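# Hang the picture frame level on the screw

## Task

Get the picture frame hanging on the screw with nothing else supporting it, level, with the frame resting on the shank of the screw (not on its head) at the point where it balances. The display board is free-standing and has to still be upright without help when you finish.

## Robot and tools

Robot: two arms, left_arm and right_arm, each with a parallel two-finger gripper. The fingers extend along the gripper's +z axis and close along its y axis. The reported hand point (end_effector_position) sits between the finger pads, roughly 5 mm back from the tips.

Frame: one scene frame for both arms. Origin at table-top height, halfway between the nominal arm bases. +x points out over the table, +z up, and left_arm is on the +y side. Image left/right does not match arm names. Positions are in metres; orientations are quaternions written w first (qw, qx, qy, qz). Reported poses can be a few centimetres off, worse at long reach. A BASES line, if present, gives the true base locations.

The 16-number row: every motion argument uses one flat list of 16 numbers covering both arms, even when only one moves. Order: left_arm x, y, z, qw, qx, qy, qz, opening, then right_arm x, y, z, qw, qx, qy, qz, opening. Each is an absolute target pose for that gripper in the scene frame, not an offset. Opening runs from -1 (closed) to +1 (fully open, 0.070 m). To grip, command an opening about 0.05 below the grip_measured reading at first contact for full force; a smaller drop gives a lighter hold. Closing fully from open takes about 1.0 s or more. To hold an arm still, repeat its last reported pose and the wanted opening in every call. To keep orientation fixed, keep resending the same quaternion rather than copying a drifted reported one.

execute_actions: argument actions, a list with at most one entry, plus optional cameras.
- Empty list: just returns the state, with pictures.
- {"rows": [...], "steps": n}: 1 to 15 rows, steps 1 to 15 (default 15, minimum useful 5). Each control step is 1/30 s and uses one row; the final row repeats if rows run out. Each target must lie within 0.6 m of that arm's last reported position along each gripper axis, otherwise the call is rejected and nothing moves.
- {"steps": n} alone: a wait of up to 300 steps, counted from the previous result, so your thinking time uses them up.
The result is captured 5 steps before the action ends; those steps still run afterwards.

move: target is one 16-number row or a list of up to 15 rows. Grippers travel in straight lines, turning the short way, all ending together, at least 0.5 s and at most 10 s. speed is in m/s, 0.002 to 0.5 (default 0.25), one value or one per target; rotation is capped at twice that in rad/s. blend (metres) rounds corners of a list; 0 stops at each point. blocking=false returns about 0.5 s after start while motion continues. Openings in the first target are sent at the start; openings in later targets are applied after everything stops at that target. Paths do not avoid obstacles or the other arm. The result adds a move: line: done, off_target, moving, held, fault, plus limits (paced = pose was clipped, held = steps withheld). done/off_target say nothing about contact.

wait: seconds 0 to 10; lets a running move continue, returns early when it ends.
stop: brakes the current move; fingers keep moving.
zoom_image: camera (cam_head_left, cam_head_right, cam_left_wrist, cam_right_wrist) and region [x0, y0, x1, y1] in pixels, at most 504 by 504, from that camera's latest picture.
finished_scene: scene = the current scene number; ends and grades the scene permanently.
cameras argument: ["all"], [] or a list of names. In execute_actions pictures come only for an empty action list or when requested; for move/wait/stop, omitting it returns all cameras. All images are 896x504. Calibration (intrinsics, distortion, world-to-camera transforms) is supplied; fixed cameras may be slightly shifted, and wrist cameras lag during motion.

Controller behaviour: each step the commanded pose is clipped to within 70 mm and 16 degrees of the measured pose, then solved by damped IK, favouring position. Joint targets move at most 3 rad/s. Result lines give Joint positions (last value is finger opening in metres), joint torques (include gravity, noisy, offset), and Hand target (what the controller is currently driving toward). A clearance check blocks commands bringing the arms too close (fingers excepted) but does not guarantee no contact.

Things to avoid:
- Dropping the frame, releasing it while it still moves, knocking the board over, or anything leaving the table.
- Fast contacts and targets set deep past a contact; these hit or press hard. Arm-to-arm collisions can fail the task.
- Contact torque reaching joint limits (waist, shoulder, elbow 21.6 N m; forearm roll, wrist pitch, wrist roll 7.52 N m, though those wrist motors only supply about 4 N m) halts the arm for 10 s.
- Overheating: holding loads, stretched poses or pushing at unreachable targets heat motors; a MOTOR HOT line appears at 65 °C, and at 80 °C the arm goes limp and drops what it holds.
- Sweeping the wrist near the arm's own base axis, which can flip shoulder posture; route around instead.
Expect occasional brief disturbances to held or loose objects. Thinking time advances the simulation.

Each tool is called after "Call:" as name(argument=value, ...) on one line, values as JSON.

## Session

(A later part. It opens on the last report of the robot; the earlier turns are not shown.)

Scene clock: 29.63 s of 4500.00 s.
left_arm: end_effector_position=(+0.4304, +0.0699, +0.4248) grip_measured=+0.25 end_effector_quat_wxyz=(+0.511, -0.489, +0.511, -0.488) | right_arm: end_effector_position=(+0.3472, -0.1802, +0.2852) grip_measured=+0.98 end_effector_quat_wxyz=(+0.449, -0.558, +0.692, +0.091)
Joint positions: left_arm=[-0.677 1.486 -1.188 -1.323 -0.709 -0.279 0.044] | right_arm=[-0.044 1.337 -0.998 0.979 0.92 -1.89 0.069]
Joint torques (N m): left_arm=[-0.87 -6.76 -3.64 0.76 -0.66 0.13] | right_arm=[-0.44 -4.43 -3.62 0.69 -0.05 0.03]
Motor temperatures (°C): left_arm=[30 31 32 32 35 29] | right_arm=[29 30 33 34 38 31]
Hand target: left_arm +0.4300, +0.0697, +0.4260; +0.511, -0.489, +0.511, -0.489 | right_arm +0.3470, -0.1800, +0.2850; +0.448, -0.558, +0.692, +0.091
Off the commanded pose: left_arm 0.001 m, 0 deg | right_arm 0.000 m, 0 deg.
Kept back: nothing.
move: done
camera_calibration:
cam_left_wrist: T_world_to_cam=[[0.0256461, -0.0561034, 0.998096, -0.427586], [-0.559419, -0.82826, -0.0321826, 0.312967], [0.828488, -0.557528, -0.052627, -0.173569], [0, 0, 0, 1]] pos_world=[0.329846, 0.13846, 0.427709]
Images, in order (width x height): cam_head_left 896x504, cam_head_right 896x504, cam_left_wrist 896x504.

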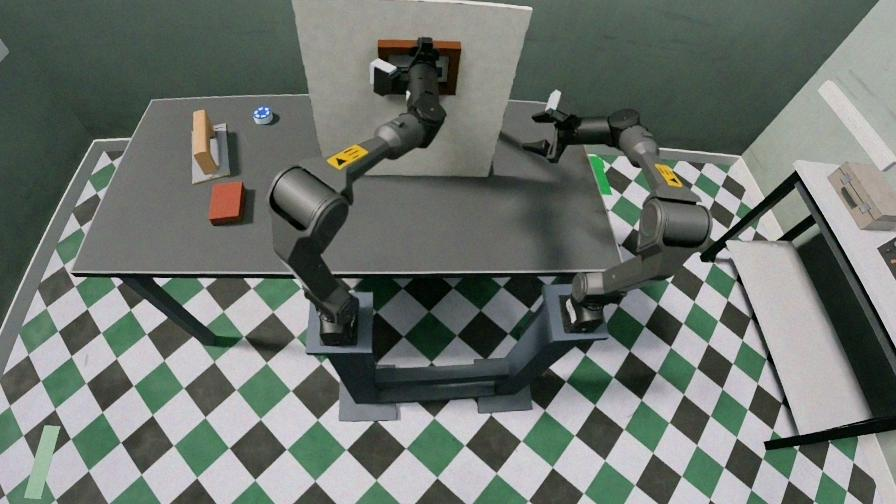

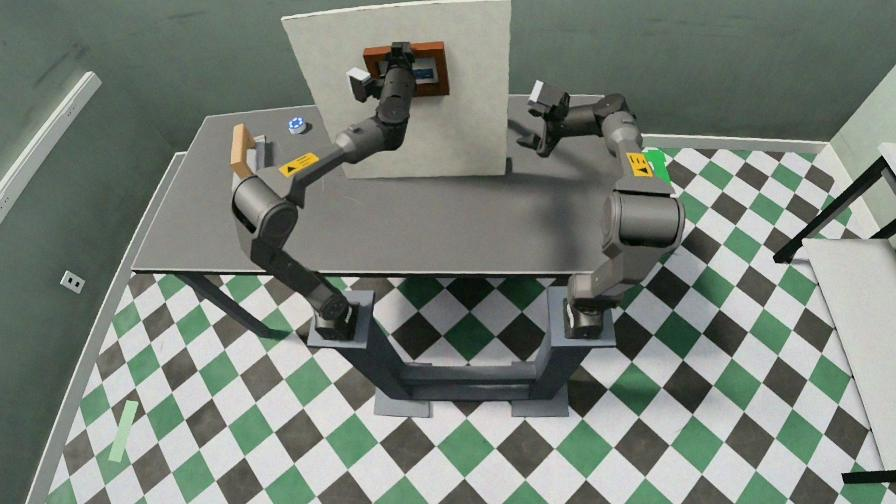

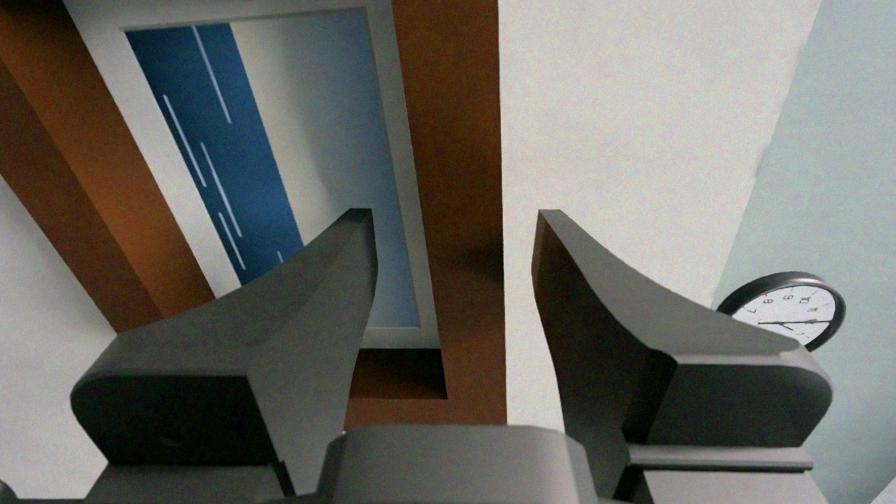

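Call:
move(target=[[0.4304, 0.0699, 0.4266, 0.49297, -0.50693, 0.49297, -0.50693, 0.25, 0.347, -0.18, 0.285, -0.4484, 0.5579, -0.6922, -0.0913, 1.0], [0.4304, 0.0699, 0.4266, 0.49297, -0.50693, 0.49297, -0.50693, -0.55, 0.347, -0.18, 0.285, -0.4484, 0.5579, -0.6922, -0.0913, 1.0]], speed=[0.1, 0.1], cameras=["cam_left_wrist"])

Scene clock: 34.17 s of 4500.00 s.
left_arm: end_effector_position=(+0.4302, +0.0697, +0.4276) grip_measured=-0.45 end_effector_quat_wxyz=(+0.493, -0.506, +0.492, -0.508) | right_arm: end_effector_position=(+0.3472, -0.1802, +0.2852) grip_measured=+0.98 end_effector_quat_wxyz=(+0.449, -0.558, +0.692, +0.091)
Joint positions: left_arm=[-0.677 1.484 -1.194 -1.324 -0.707 -0.347 0.019] | right_arm=[-0.044 1.337 -0.998 0.979 0.92 -1.89 0.069]
Joint torques (N m): left_arm=[0.53 -5.3 -2.09 0.13 -0.49 -0.01] | right_arm=[-0.42 -4.4 -3.62 0.72 -0.07 0.05]
Motor temperatures (°C): left_arm=[30 31 32 32 35 29] | right_arm=[29 30 33 34 37 31]
Hand target: left_arm +0.4304, +0.0699, +0.4266; +0.493, -0.507, +0.493, -0.507 | right_arm +0.3470, -0.1800, +0.2850; +0.448, -0.558, +0.692, +0.091
Off the commanded pose: left_arm 0.001 m, 0 deg | right_arm 0.000 m, 0 deg.
Kept back: nothing.
move: done
camera_calibration:
cam_left_wrist: T_world_to_cam=[[0.0212563, 0.0175323, 0.99962, -0.43426], [-0.560764, -0.827553, 0.0264387, 0.288243], [0.827702, -0.561114, -0.00775921, -0.191929], [0, 0, 0, 1]] pos_world=[0.329727, 0.138456, 0.424985]
Images, in order (width x height): cam_left_wrist 896x504.

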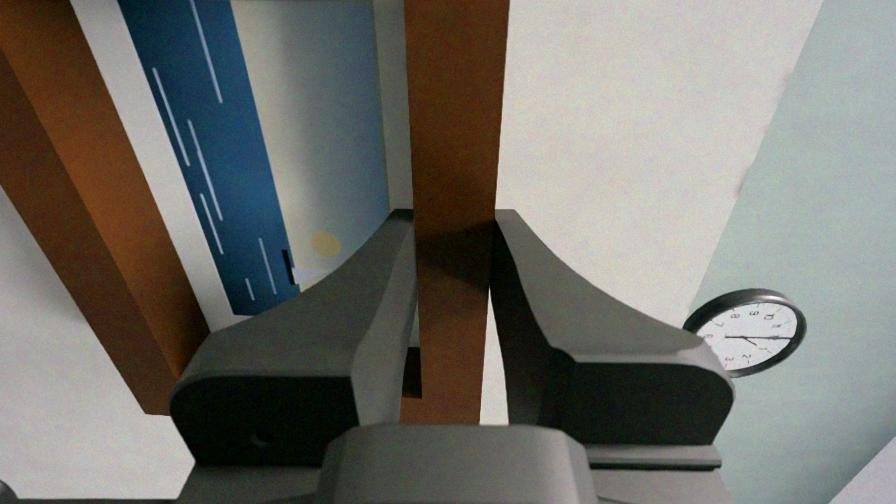

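Call:
move(target=[[0.4306, 0.0697, 0.4326, 0.49297, -0.50693, 0.49297, -0.50693, -0.55, 0.347, -0.18, 0.285, -0.4484, 0.5579, -0.6922, -0.0913, 1.0], [0.4308, 0.0686, 0.4326, 0.49562, -0.50435, 0.49562, -0.50435, -0.55, 0.347, -0.18, 0.285, -0.4484, 0.5579, -0.6922, -0.0913, 1.0]], speed=[0.06, 0.05], cameras=[])

Scene clock: 35.50 s of 4500.00 s.
left_arm: end_effector_position=(+0.4309, +0.0686, +0.4320) grip_measured=-0.45 end_effector_quat_wxyz=(+0.496, -0.505, +0.496, -0.504) | right_arm: end_effector_position=(+0.3472, -0.1802, +0.2852) grip_measured=+0.98 end_effector_quat_wxyz=(+0.449, -0.558, +0.692, +0.091)
Joint positions: left_arm=[-0.679 1.487 -1.217 -1.353 -0.704 -0.3 0.019] | right_arm=[-0.044 1.337 -0.998 0.979 0.92 -1.89 0.069]
Joint torques (N m): left_arm=[0.55 -5.89 -5.19 1.37 -0.79 0.13] | right_arm=[-0.4 -4.41 -3.63 0.72 -0.07 0.06]
Motor temperatures (°C): left_arm=[30 31 32 32 35 29] | right_arm=[29 30 33 34 37 31]
Hand target: left_arm +0.4308, +0.0686, +0.4326; +0.496, -0.504, +0.496, -0.504 | right_arm +0.3470, -0.1800, +0.2850; +0.448, -0.558, +0.692, +0.091
Off the commanded pose: left_arm 0.001 m, 0 deg | right_arm 0.000 m, 0 deg.
Kept back: nothing.
move: done
No camera images: "cameras" was empty.

Now lower to contact.

Call:
move(target=[0.4308, 0.0686, 0.4258, 0.49562, -0.50435, 0.49562, -0.50435, -0.55, 0.347, -0.18, 0.285, -0.4484, 0.5579, -0.6922, -0.0913, 1.0], speed=0.03, cameras=[])

Scene clock: 36.43 s of 4500.00 s.
left_arm: end_effector_position=(+0.4305, +0.0694, +0.4281) grip_measured=-0.45 end_effector_quat_wxyz=(+0.497, -0.504, +0.494, -0.505) | right_arm: end_effector_position=(+0.3472, -0.1802, +0.2852) grip_measured=+0.98 end_effector_quat_wxyz=(+0.449, -0.558, +0.692, +0.091)
Joint positions: left_arm=[-0.679 1.487 -1.196 -1.32 -0.713 -0.34 0.019] | right_arm=[-0.044 1.337 -0.998 0.979 0.92 -1.89 0.069]
Joint torques (N m): left_arm=[-0.97 -4.39 -1.22 -0.04 0.35 -0.03] | right_arm=[-0.39 -4.36 -3.6 0.72 -0.08 0.06]
Motor temperatures (°C): left_arm=[30 31 32 32 35 29] | right_arm=[29 30 33 34 37 31]
Hand target: left_arm +0.4308, +0.0686, +0.4258; +0.496, -0.504, +0.496, -0.504 | right_arm +0.3470, -0.1800, +0.2850; +0.448, -0.558, +0.692, +0.091
Off the commanded pose: left_arm 0.002 m, 0 deg | right_arm 0.000 m, 0 deg.
Kept back: nothing.
move: done
No camera images: "cameras" was empty.

Call:
move(target=[0.4308, 0.0681, 0.4248, 0.49562, -0.50435, 0.49562, -0.50435, -0.55, 0.347, -0.18, 0.285, -0.4484, 0.5579, -0.6922, -0.0913, 1.0], speed=0.03, cameras=[])

Scene clock: 37.47 s of 4500.00 s.
left_arm: end_effector_position=(+0.4304, +0.0696, +0.4273) grip_measured=-0.45 end_effector_quat_wxyz=(+0.497, -0.504, +0.493, -0.506) | right_arm: end_effector_position=(+0.3472, -0.1802, +0.2852) grip_measured=+0.98 end_effector_quat_wxyz=(+0.449, -0.558, +0.692, +0.091)
Joint positions: left_arm=[-0.679 1.487 -1.193 -1.318 -0.714 -0.345 0.019] | right_arm=[-0.044 1.337 -0.998 0.979 0.92 -1.89 0.069]
Joint torques (N m): left_arm=[-3.77 0.13 1.74 -1.07 1.52 -0.33] | right_arm=[-0.41 -4.35 -3.64 0.73 -0.07 0.06]
Motor temperatures (°C): left_arm=[30 31 32 32 35 29] | right_arm=[29 30 33 34 37 31]
Hand target: left_arm +0.4308, +0.0681, +0.4248; +0.496, -0.504, +0.496, -0.504 | right_arm +0.3470, -0.1800, +0.2850; +0.448, -0.558, +0.692, +0.091
Off the commanded pose: left_arm 0.003 m, 0 deg | right_arm 0.000 m, 0 deg.
Kept back: nothing.
move: done
No camera images: "cameras" was empty.

Call:
move(target=[[0.4306, 0.0680, 0.4322, 0.49562, -0.50435, 0.49562, -0.50435, -0.55, 0.347, -0.18, 0.285, -0.4484, 0.5579, -0.6922, -0.0913, 1.0], [0.4306, 0.0677, 0.4322, 0.49562, -0.50435, 0.49562, -0.50435, -0.55, 0.347, -0.18, 0.285, -0.4484, 0.5579, -0.6922, -0.0913, 1.0], [0.4306, 0.0681, 0.4250, 0.49562, -0.50435, 0.49562, -0.50435, -0.55, 0.347, -0.18, 0.285, -0.4484, 0.5579, -0.6922, -0.0913, 1.0]], speed=[0.06, 0.03, 0.03], blend=[0.001, 0.0, 0.0], cameras=[])

Scene clock: 39.00 s of 4500.00 s.
left_arm: end_effector_position=(+0.4308, +0.0683, +0.4265) grip_measured=-0.45 end_effector_quat_wxyz=(+0.497, -0.504, +0.494, -0.505) | right_arm: end_effector_position=(+0.3472, -0.1802, +0.2852) grip_measured=+0.98 end_effector_quat_wxyz=(+0.449, -0.558, +0.692, +0.091)
Joint positions: left_arm=[-0.681 1.49 -1.194 -1.318 -0.714 -0.345 0.019] | right_arm=[-0.044 1.337 -0.998 0.979 0.92 -1.89 0.069]
Joint torques (N m): left_arm=[-6.57 1.05 3.31 -1.59 3.43 -0.16] | right_arm=[-0.43 -4.37 -3.62 0.73 -0.08 0.08]
Motor temperatures (°C): left_arm=[30 31 32 32 36 29] | right_arm=[29 30 33 34 37 31]
Hand target: left_arm +0.4306, +0.0681, +0.4250; +0.496, -0.504, +0.496, -0.504 | right_arm +0.3470, -0.1800, +0.2850; +0.448, -0.558, +0.692, +0.091
Off the commanded pose: left_arm 0.002 m, 0 deg | right_arm 0.000 m, 0 deg.
Kept back: nothing.
move: done; blend cut to 0.0002 m at target 1
No camera images: "cameras" was empty.

Call:
move(target=[0.4306, 0.0684, 0.4270, 0.49562, -0.50435, 0.49562, -0.50435, 0.25, 0.347, -0.18, 0.285, -0.4484, 0.5579, -0.6922, -0.0913, 1.0], speed=0.1, cameras=["cam_head_left", "cam_head_right", "cam_left_wrist"])

Call:
zoom_image(camera="cam_head_left", region=[370, 0, 540, 60])

Call:
zoom_image(camera="cam_head_right", region=[355, 0, 515, 60])

Scene clock: 40.37 s of 4500.00 s.
left_arm: end_effector_position=(+0.4307, +0.0678, +0.4258) grip_measured=+0.25 end_effector_quat_wxyz=(+0.495, -0.505, +0.497, -0.504) | right_arm: end_effector_position=(+0.3472, -0.1802, +0.2852) grip_measured=+0.98 end_effector_quat_wxyz=(+0.449, -0.558, +0.692, +0.091)
Joint positions: left_arm=[-0.681 1.49 -1.197 -1.329 -0.71 -0.333 0.044] | right_arm=[-0.044 1.337 -0.998 0.979 0.92 -1.89 0.069]
Joint torques (N m): left_arm=[0.44 -7.01 -3.79 0.75 -0.66 0.11] | right_arm=[-0.42 -4.31 -3.66 0.74 -0.09 0.09]
Motor temperatures (°C): left_arm=[30 31 32 32 36 29] | right_arm=[29 30 33 34 37 31]
Hand target: left_arm +0.4306, +0.0684, +0.4270; +0.496, -0.504, +0.496, -0.504 | right_arm +0.3470, -0.1800, +0.2850; +0.448, -0.558, +0.692, +0.091
Off the commanded pose: left_arm 0.001 m, 0 deg | right_arm 0.000 m, 0 deg.
Kept back: nothing.
move: done
camera_calibration:
cam_left_wrist: T_world_to_cam=[[0.0258138, 0.00557821, 0.999651, -0.433587], [-0.560792, -0.827736, 0.0191001, 0.290119], [0.827554, -0.561089, -0.0182388, -0.188919], [0, 0, 0, 1]] pos_world=[0.33023, 0.136561, 0.424449]
Images, in order (width x height): cam_head_left 896x504, cam_head_right 896x504, cam_left_wrist 896x504.

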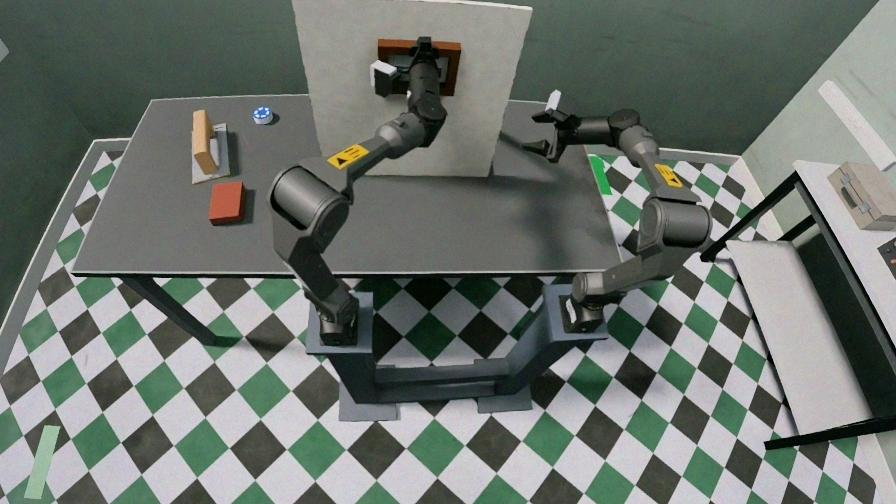

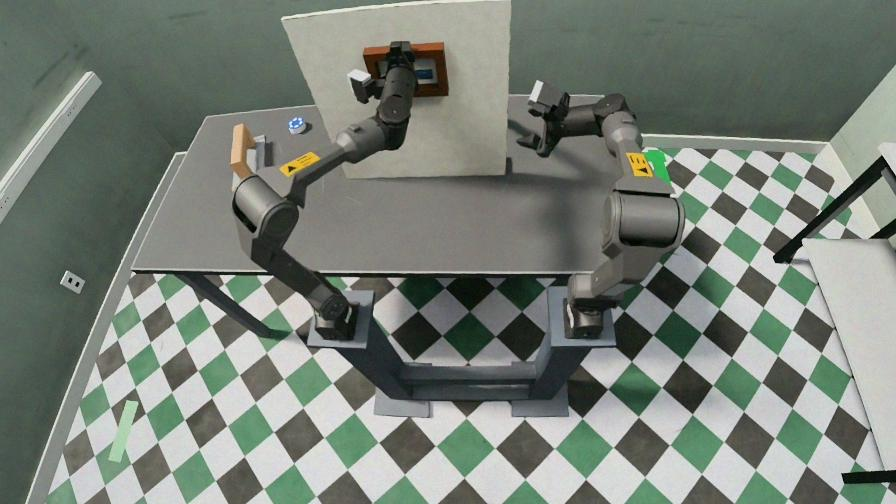

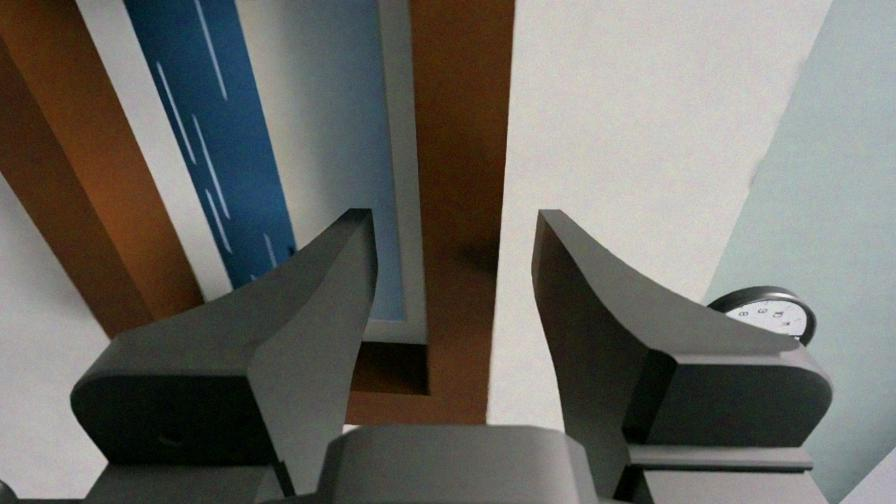

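Scaled by 2.965 from the camera's 896x504 image, which has a finer 1280x720 frame.

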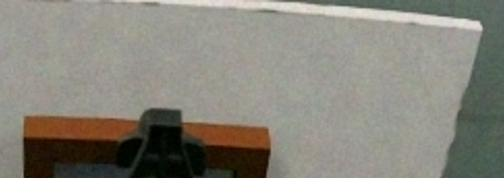

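Scaled by 3.150 from the camera's 896x504 image, which has a finer 1280x720 frame.

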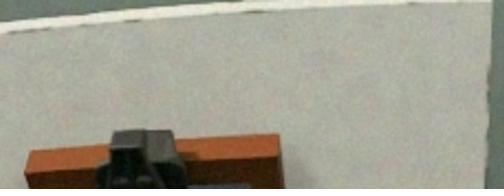

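Call:
move(target=[0.35, 0.0678, 0.4264, 0.49562, -0.50435, 0.49562, -0.50435, 0.25, 0.347, -0.18, 0.285, -0.4484, 0.5579, -0.6922, -0.0913, 1.0], speed=0.15, cameras=["cam_head_left", "cam_head_right", "cam_left_wrist"])

Call:
zoom_image(camera="cam_head_left", region=[360, 0, 540, 110])

Call:
zoom_image(camera="cam_head_right", region=[340, 0, 520, 110])

Scene clock: 42.97 s of 4500.00 s.
left_arm: end_effector_position=(+0.3495, +0.0680, +0.4268) grip_measured=+0.25 end_effector_quat_wxyz=(+0.495, -0.504, +0.495, -0.505) | right_arm: end_effector_position=(+0.3472, -0.1802, +0.2852) grip_measured=+0.98 end_effector_quat_wxyz=(+0.449, -0.558, +0.692, +0.091)
Joint positions: left_arm=[-0.929 1.29 -1.008 -1.428 -0.949 -0.26 0.044] | right_arm=[-0.044 1.337 -0.998 0.979 0.92 -1.89 0.069]
Joint torques (N m): left_arm=[0.32 -3.54 -3.16 0.79 -0.22 -0.05] | right_arm=[-0.37 -4.31 -3.63 0.76 -0.09 0.1]
Motor temperatures (°C): left_arm=[30 31 32 32 36 29] | right_arm=[29 30 33 34 37 31]
Hand target: left_arm +0.3500, +0.0678, +0.4264; +0.496, -0.504, +0.496, -0.504 | right_arm +0.3470, -0.1800, +0.2850; +0.448, -0.558, +0.692, +0.091
Off the commanded pose: left_arm 0.001 m, 0 deg | right_arm 0.000 m, 0 deg.
Kept back: nothing.
move: done
camera_calibration:
cam_left_wrist: T_world_to_cam=[[0.0226078, 0.00719725, 0.999719, -0.431512], [-0.560354, -0.828044, 0.0186332, 0.244796], [0.827945, -0.560617, -0.0146872, -0.123284], [0, 0, 0, 1]] pos_world=[0.249, 0.136693, 0.425019]
Images, in order (width x height): cam_head_left 896x504, cam_head_right 896x504, cam_left_wrist 896x504.

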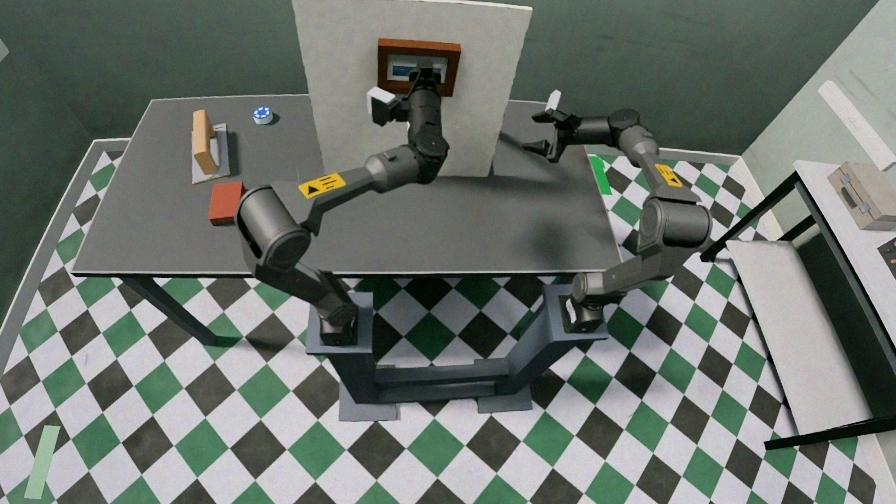

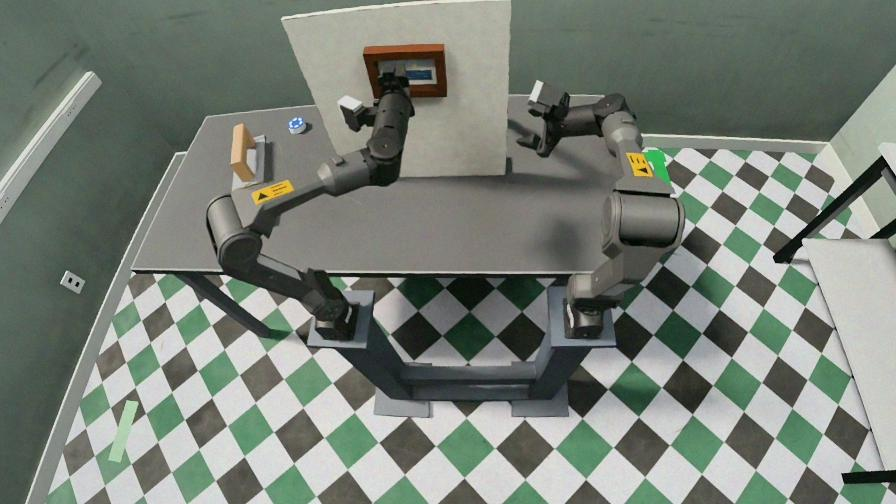

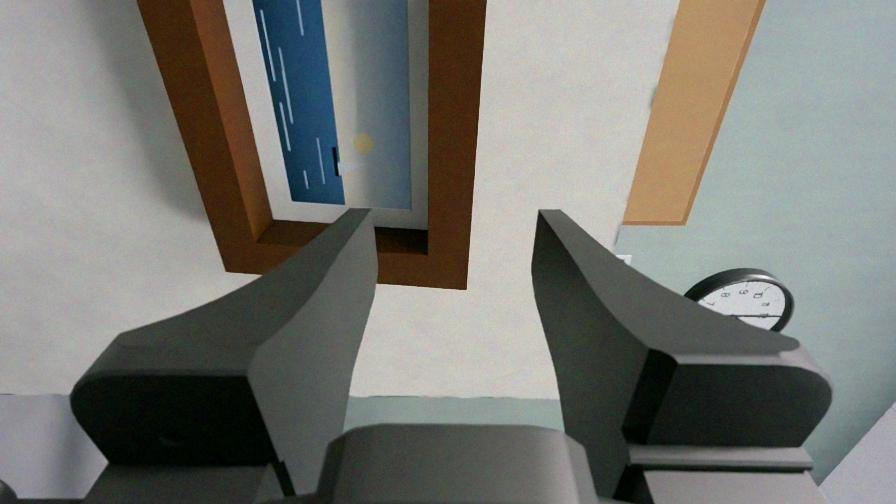

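Scaled by 2.800 from the camera's 896x504 image, which has a finer 1280x720 frame.

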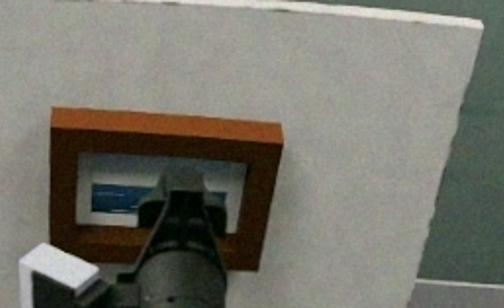

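Scaled by 2.800 from the camera's 896x504 image, which has a finer 1280x720 frame.

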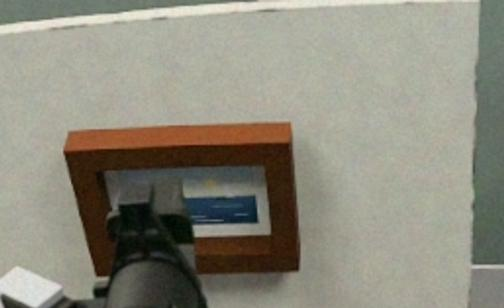

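Call:
zoom_image(camera="cam_left_wrist", region=[400, 0, 720, 420])

Call:
zoom_image(camera="cam_head_right", region=[355, 0, 515, 60])

Call:
zoom_image(camera="cam_head_left", region=[370, 0, 540, 60])

Scaled by 1.200 from the camera's 896x504 image, which has a finer 1280x720 frame.

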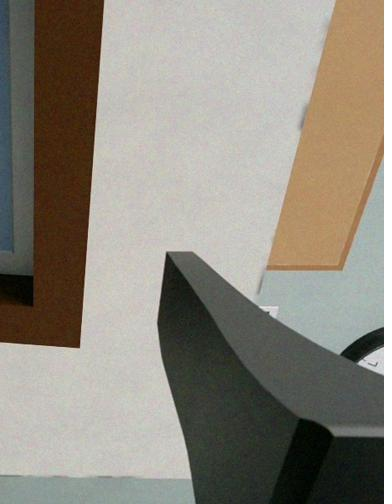

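Scaled by 3.150 from the camera's 896x504 image, which has a finer 1280x720 frame.

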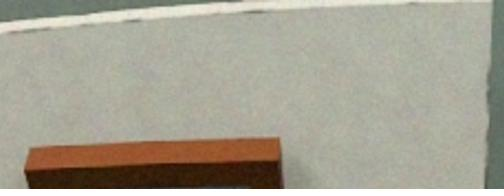

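Scaled by 2.965 from the camera's 896x504 image, which has a finer 1280x720 frame.

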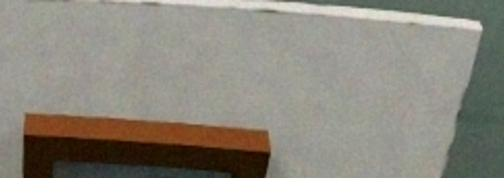

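Call:
move(target=[[0.4305, 0.0680, 0.4272, 0.50477, -0.49518, 0.50477, -0.49518, 0.25, 0.347, -0.18, 0.285, -0.4484, 0.5579, -0.6922, -0.0913, 1.0], [0.4305, 0.0680, 0.4272, 0.50477, -0.49518, 0.50477, -0.49518, -0.55, 0.347, -0.18, 0.285, -0.4484, 0.5579, -0.6922, -0.0913, 1.0]], speed=[0.15, 0.1], cameras=[])

Scene clock: 47.23 s of 4500.00 s.
left_arm: end_effector_position=(+0.4307, +0.0678, +0.4271) grip_measured=-0.45 end_effector_quat_wxyz=(+0.505, -0.495, +0.505, -0.495) | right_arm: end_effector_position=(+0.3472, -0.1802, +0.2852) grip_measured=+0.98 end_effector_quat_wxyz=(+0.449, -0.558, +0.692, +0.091)
Joint positions: left_arm=[-0.682 1.49 -1.2 -1.33 -0.711 -0.295 0.019] | right_arm=[-0.044 1.337 -0.998 0.979 0.92 -1.89 0.069]
Joint torques (N m): left_arm=[-0.69 -6.78 -2.4 0.44 -0.66 0.06] | right_arm=[-0.39 -4.24 -3.64 0.76 -0.11 0.12]
Motor temperatures (°C): left_arm=[30 31 32 32 35 29] | right_arm=[29 30 33 34 37 31]
Hand target: left_arm +0.4305, +0.0680, +0.4272; +0.505, -0.495, +0.505, -0.495 | right_arm +0.3470, -0.1800, +0.2850; +0.448, -0.558, +0.692, +0.091
Off the commanded pose: left_arm 0.000 m, 0 deg | right_arm 0.000 m, 0 deg.
Kept back: nothing.
move: done
No camera images: "cameras" was empty.

Call:
move(target=[[0.4309, 0.0679, 0.4322, 0.50477, -0.49518, 0.50477, -0.49518, -0.55, 0.347, -0.18, 0.285, -0.4484, 0.5579, -0.6922, -0.0913, 1.0], [0.4309, 0.0686, 0.4254, 0.50477, -0.49518, 0.50477, -0.49518, -0.55, 0.347, -0.18, 0.285, -0.4484, 0.5579, -0.6922, -0.0913, 1.0]], speed=[0.06, 0.03], cameras=[])

Scene clock: 48.17 s of 4500.00 s.
left_arm: end_effector_position=(+0.4306, +0.0677, +0.4268) grip_measured=-0.45 end_effector_quat_wxyz=(+0.505, -0.494, +0.505, -0.497) | right_arm: end_effector_position=(+0.3472, -0.1802, +0.2852) grip_measured=+0.98 end_effector_quat_wxyz=(+0.449, -0.558, +0.692, +0.091)
Joint positions: left_arm=[-0.681 1.489 -1.195 -1.318 -0.71 -0.306 0.019] | right_arm=[-0.044 1.337 -0.998 0.979 0.92 -1.89 0.069]
Joint torques (N m): left_arm=[1.59 -6.3 -1.43 -0.1 -0.91 0.04] | right_arm=[-0.4 -4.2 -3.69 0.77 -0.12 0.12]
Motor temperatures (°C): left_arm=[30 31 32 32 35 29] | right_arm=[29 30 33 34 37 31]
Hand target: left_arm +0.4309, +0.0686, +0.4254; +0.505, -0.495, +0.505, -0.495 | right_arm +0.3470, -0.1800, +0.2850; +0.448, -0.558, +0.692, +0.091
Off the commanded pose: left_arm 0.002 m, 0 deg | right_arm 0.000 m, 0 deg.
Kept back: nothing.
move: done
No camera images: "cameras" was empty.

Call:
move(target=[[0.4307, 0.0680, 0.4325, 0.50477, -0.49518, 0.50477, -0.49518, -0.55, 0.347, -0.18, 0.285, -0.4484, 0.5579, -0.6922, -0.0913, 1.0], [0.4307, 0.0690, 0.4325, 0.50477, -0.49518, 0.50477, -0.49518, -0.55, 0.347, -0.18, 0.285, -0.4484, 0.5579, -0.6922, -0.0913, 1.0]], speed=[0.06, 0.03], cameras=[])

Scene clock: 49.20 s of 4500.00 s.
left_arm: end_effector_position=(+0.4311, +0.0688, +0.4312) grip_measured=-0.45 end_effector_quat_wxyz=(+0.505, -0.495, +0.506, -0.494) | right_arm: end_effector_position=(+0.3472, -0.1802, +0.2852) grip_measured=+0.98 end_effector_quat_wxyz=(+0.449, -0.558, +0.692, +0.091)
Joint positions: left_arm=[-0.678 1.487 -1.215 -1.353 -0.704 -0.264 0.019] | right_arm=[-0.044 1.337 -0.998 0.979 0.92 -1.89 0.069]
Joint torques (N m): left_arm=[0.82 -7.26 -4.62 1.33 -0.48 -0.07] | right_arm=[-0.36 -4.25 -3.67 0.78 -0.12 0.13]
Motor temperatures (°C): left_arm=[30 31 32 32 35 29] | right_arm=[29 30 33 34 37 31]
Hand target: left_arm +0.4307, +0.0690, +0.4325; +0.505, -0.495, +0.505, -0.495 | right_arm +0.3470, -0.1800, +0.2850; +0.448, -0.558, +0.692, +0.091
Off the commanded pose: left_arm 0.001 m, 0 deg | right_arm 0.000 m, 0 deg.
Kept back: nothing.
move: done
No camera images: "cameras" was empty.

Call:
move(target=[0.4309, 0.0687, 0.4252, 0.50477, -0.49518, 0.50477, -0.49518, -0.55, 0.347, -0.18, 0.285, -0.4484, 0.5579, -0.6922, -0.0913, 1.0], speed=0.03, cameras=[])

Scene clock: 50.13 s of 4500.00 s.
left_arm: end_effector_position=(+0.4304, +0.0691, +0.4283) grip_measured=-0.44 end_effector_quat_wxyz=(+0.506, -0.494, +0.503, -0.497) | right_arm: end_effector_position=(+0.3472, -0.1802, +0.2852) grip_measured=+0.98 end_effector_quat_wxyz=(+0.449, -0.558, +0.692, +0.091)
Joint positions: left_arm=[-0.678 1.486 -1.195 -1.317 -0.711 -0.308 0.019] | right_arm=[-0.044 1.337 -0.998 0.979 0.92 -1.89 0.069]
Joint torques (N m): left_arm=[-0.1 -3.96 -0.97 -0.29 -0.82 -0.04] | right_arm=[-0.38 -4.19 -3.68 0.78 -0.13 0.13]
Motor temperatures (°C): left_arm=[30 31 32 32 35 29] | right_arm=[29 30 33 34 37 31]
Hand target: left_arm +0.4309, +0.0687, +0.4252; +0.505, -0.495, +0.505, -0.495 | right_arm +0.3470, -0.1800, +0.2850; +0.448, -0.558, +0.692, +0.091
Off the commanded pose: left_arm 0.003 m, 0 deg | right_arm 0.000 m, 0 deg.
Kept back: nothing.
move: done
No camera images: "cameras" was empty.

Call:
move(target=[0.4309, 0.0683, 0.4250, 0.50477, -0.49518, 0.50477, -0.49518, -0.55, 0.347, -0.18, 0.285, -0.4484, 0.5579, -0.6922, -0.0913, 1.0], speed=0.03, cameras=[])

Scene clock: 51.07 s of 4500.00 s.
left_arm: end_effector_position=(+0.4305, +0.0683, +0.4266) grip_measured=-0.44 end_effector_quat_wxyz=(+0.505, -0.494, +0.504, -0.496) | right_arm: end_effector_position=(+0.3472, -0.1802, +0.2852) grip_measured=+0.98 end_effector_quat_wxyz=(+0.449, -0.558, +0.692, +0.091)
Joint positions: left_arm=[-0.68 1.488 -1.193 -1.318 -0.712 -0.308 0.019] | right_arm=[-0.044 1.337 -0.998 0.979 0.92 -1.89 0.069]
Joint torques (N m): left_arm=[1.5 -1.42 1.56 -1.43 -0.82 -0.29] | right_arm=[-0.36 -4.22 -3.68 0.79 -0.12 0.14]
Motor temperatures (°C): left_arm=[30 31 32 32 35 29] | right_arm=[29 30 33 34 37 31]
Hand target: left_arm +0.4309, +0.0683, +0.4250; +0.505, -0.495, +0.505, -0.495 | right_arm +0.3470, -0.1800, +0.2850; +0.448, -0.558, +0.692, +0.091
Off the commanded pose: left_arm 0.002 m, 0 deg | right_arm 0.000 m, 0 deg.
Kept back: nothing.
move: done
No camera images: "cameras" was empty.

Call:
move(target=[[0.4306, 0.0684, 0.4268, 0.50477, -0.49518, 0.50477, -0.49518, 0.25, 0.347, -0.18, 0.285, -0.4484, 0.5579, -0.6922, -0.0913, 1.0], [0.36, 0.0684, 0.4268, 0.50477, -0.49518, 0.50477, -0.49518, 0.25, 0.347, -0.18, 0.285, -0.4484, 0.5579, -0.6922, -0.0913, 1.0]], speed=[0.1, 0.15], cameras=["cam_head_left", "cam_head_right", "cam_left_wrist"])

Call:
zoom_image(camera="cam_head_left", region=[360, 0, 540, 110])

Call:
zoom_image(camera="cam_head_right", region=[340, 0, 520, 110])

Scene clock: 54.43 s of 4500.00 s.
left_arm: end_effector_position=(+0.3594, +0.0685, +0.4273) grip_measured=+0.25 end_effector_quat_wxyz=(+0.505, -0.495, +0.504, -0.496) | right_arm: end_effector_position=(+0.3472, -0.1802, +0.2852) grip_measured=+0.98 end_effector_quat_wxyz=(+0.449, -0.558, +0.692, +0.091)
Joint positions: left_arm=[-0.891 1.31 -1.027 -1.415 -0.911 -0.232 0.044] | right_arm=[-0.044 1.337 -0.998 0.979 0.92 -1.89 0.069]
Joint torques (N m): left_arm=[0.52 -3.53 -3.2 0.79 -0.26 -0.08] | right_arm=[-0.32 -4.11 -3.68 0.8 -0.13 0.16]
Motor temperatures (°C): left_arm=[30 31 32 32 35 29] | right_arm=[29 30 33 34 37 31]
Hand target: left_arm +0.3600, +0.0684, +0.4268; +0.505, -0.495, +0.505, -0.495 | right_arm +0.3470, -0.1800, +0.2850; +0.448, -0.558, +0.692, +0.091
Off the commanded pose: left_arm 0.001 m, 0 deg | right_arm 0.000 m, 0 deg.
Kept back: nothing.
move: done
camera_calibration:
cam_left_wrist: T_world_to_cam=[[0.0224766, -0.0294939, 0.999312, -0.429474], [-0.560495, -0.828073, -0.0118333, 0.263874], [0.827853, -0.559843, -0.0351435, -0.122461], [0, 0, 0, 1]] pos_world=[0.258933, 0.137281, 0.427998]
Images, in order (width x height): cam_head_left 896x504, cam_head_right 896x504, cam_left_wrist 896x504.

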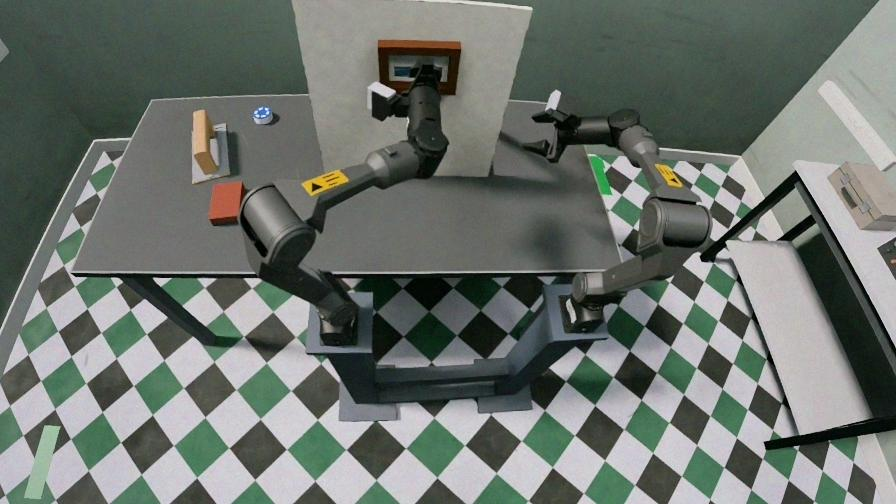

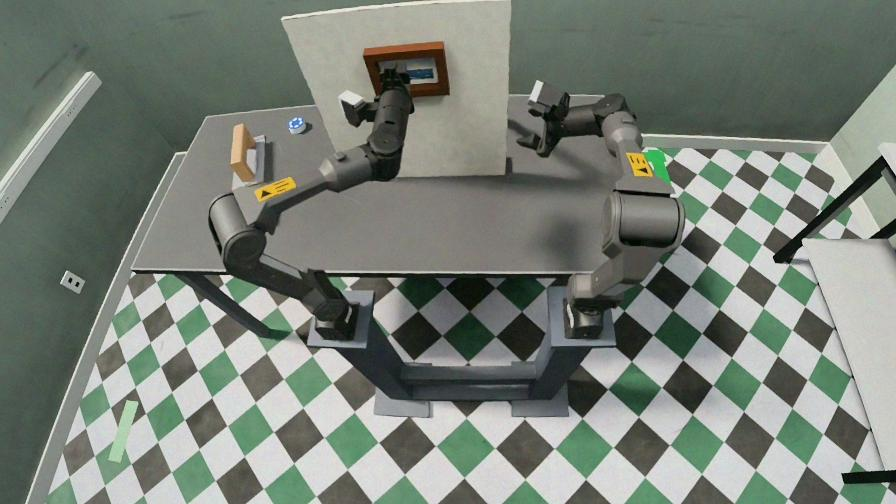

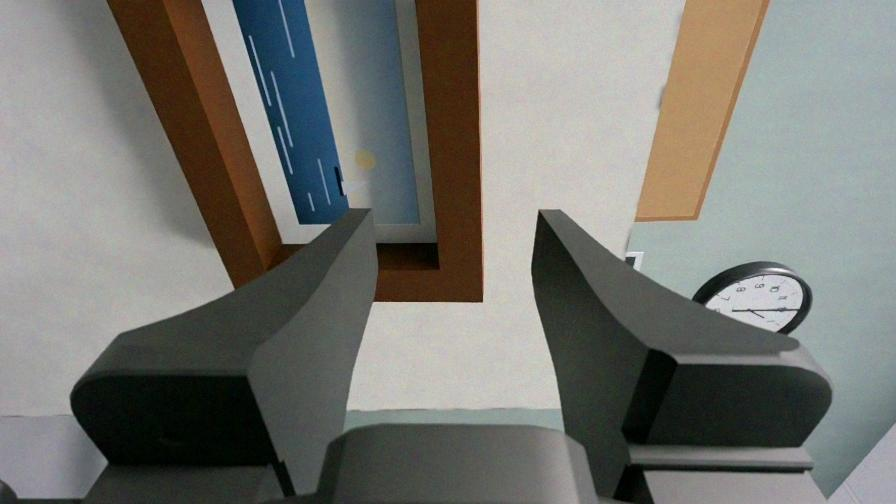

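Scaled by 2.800 from the camera's 896x504 image, which has a finer 1280x720 frame.

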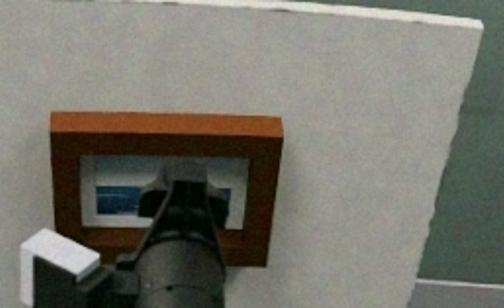

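Scaled by 2.800 from the camera's 896x504 image, which has a finer 1280x720 frame.

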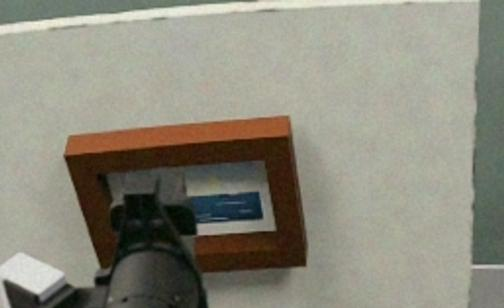

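Call:
finished_scene(scene=2)

The scene is finished: the task was done.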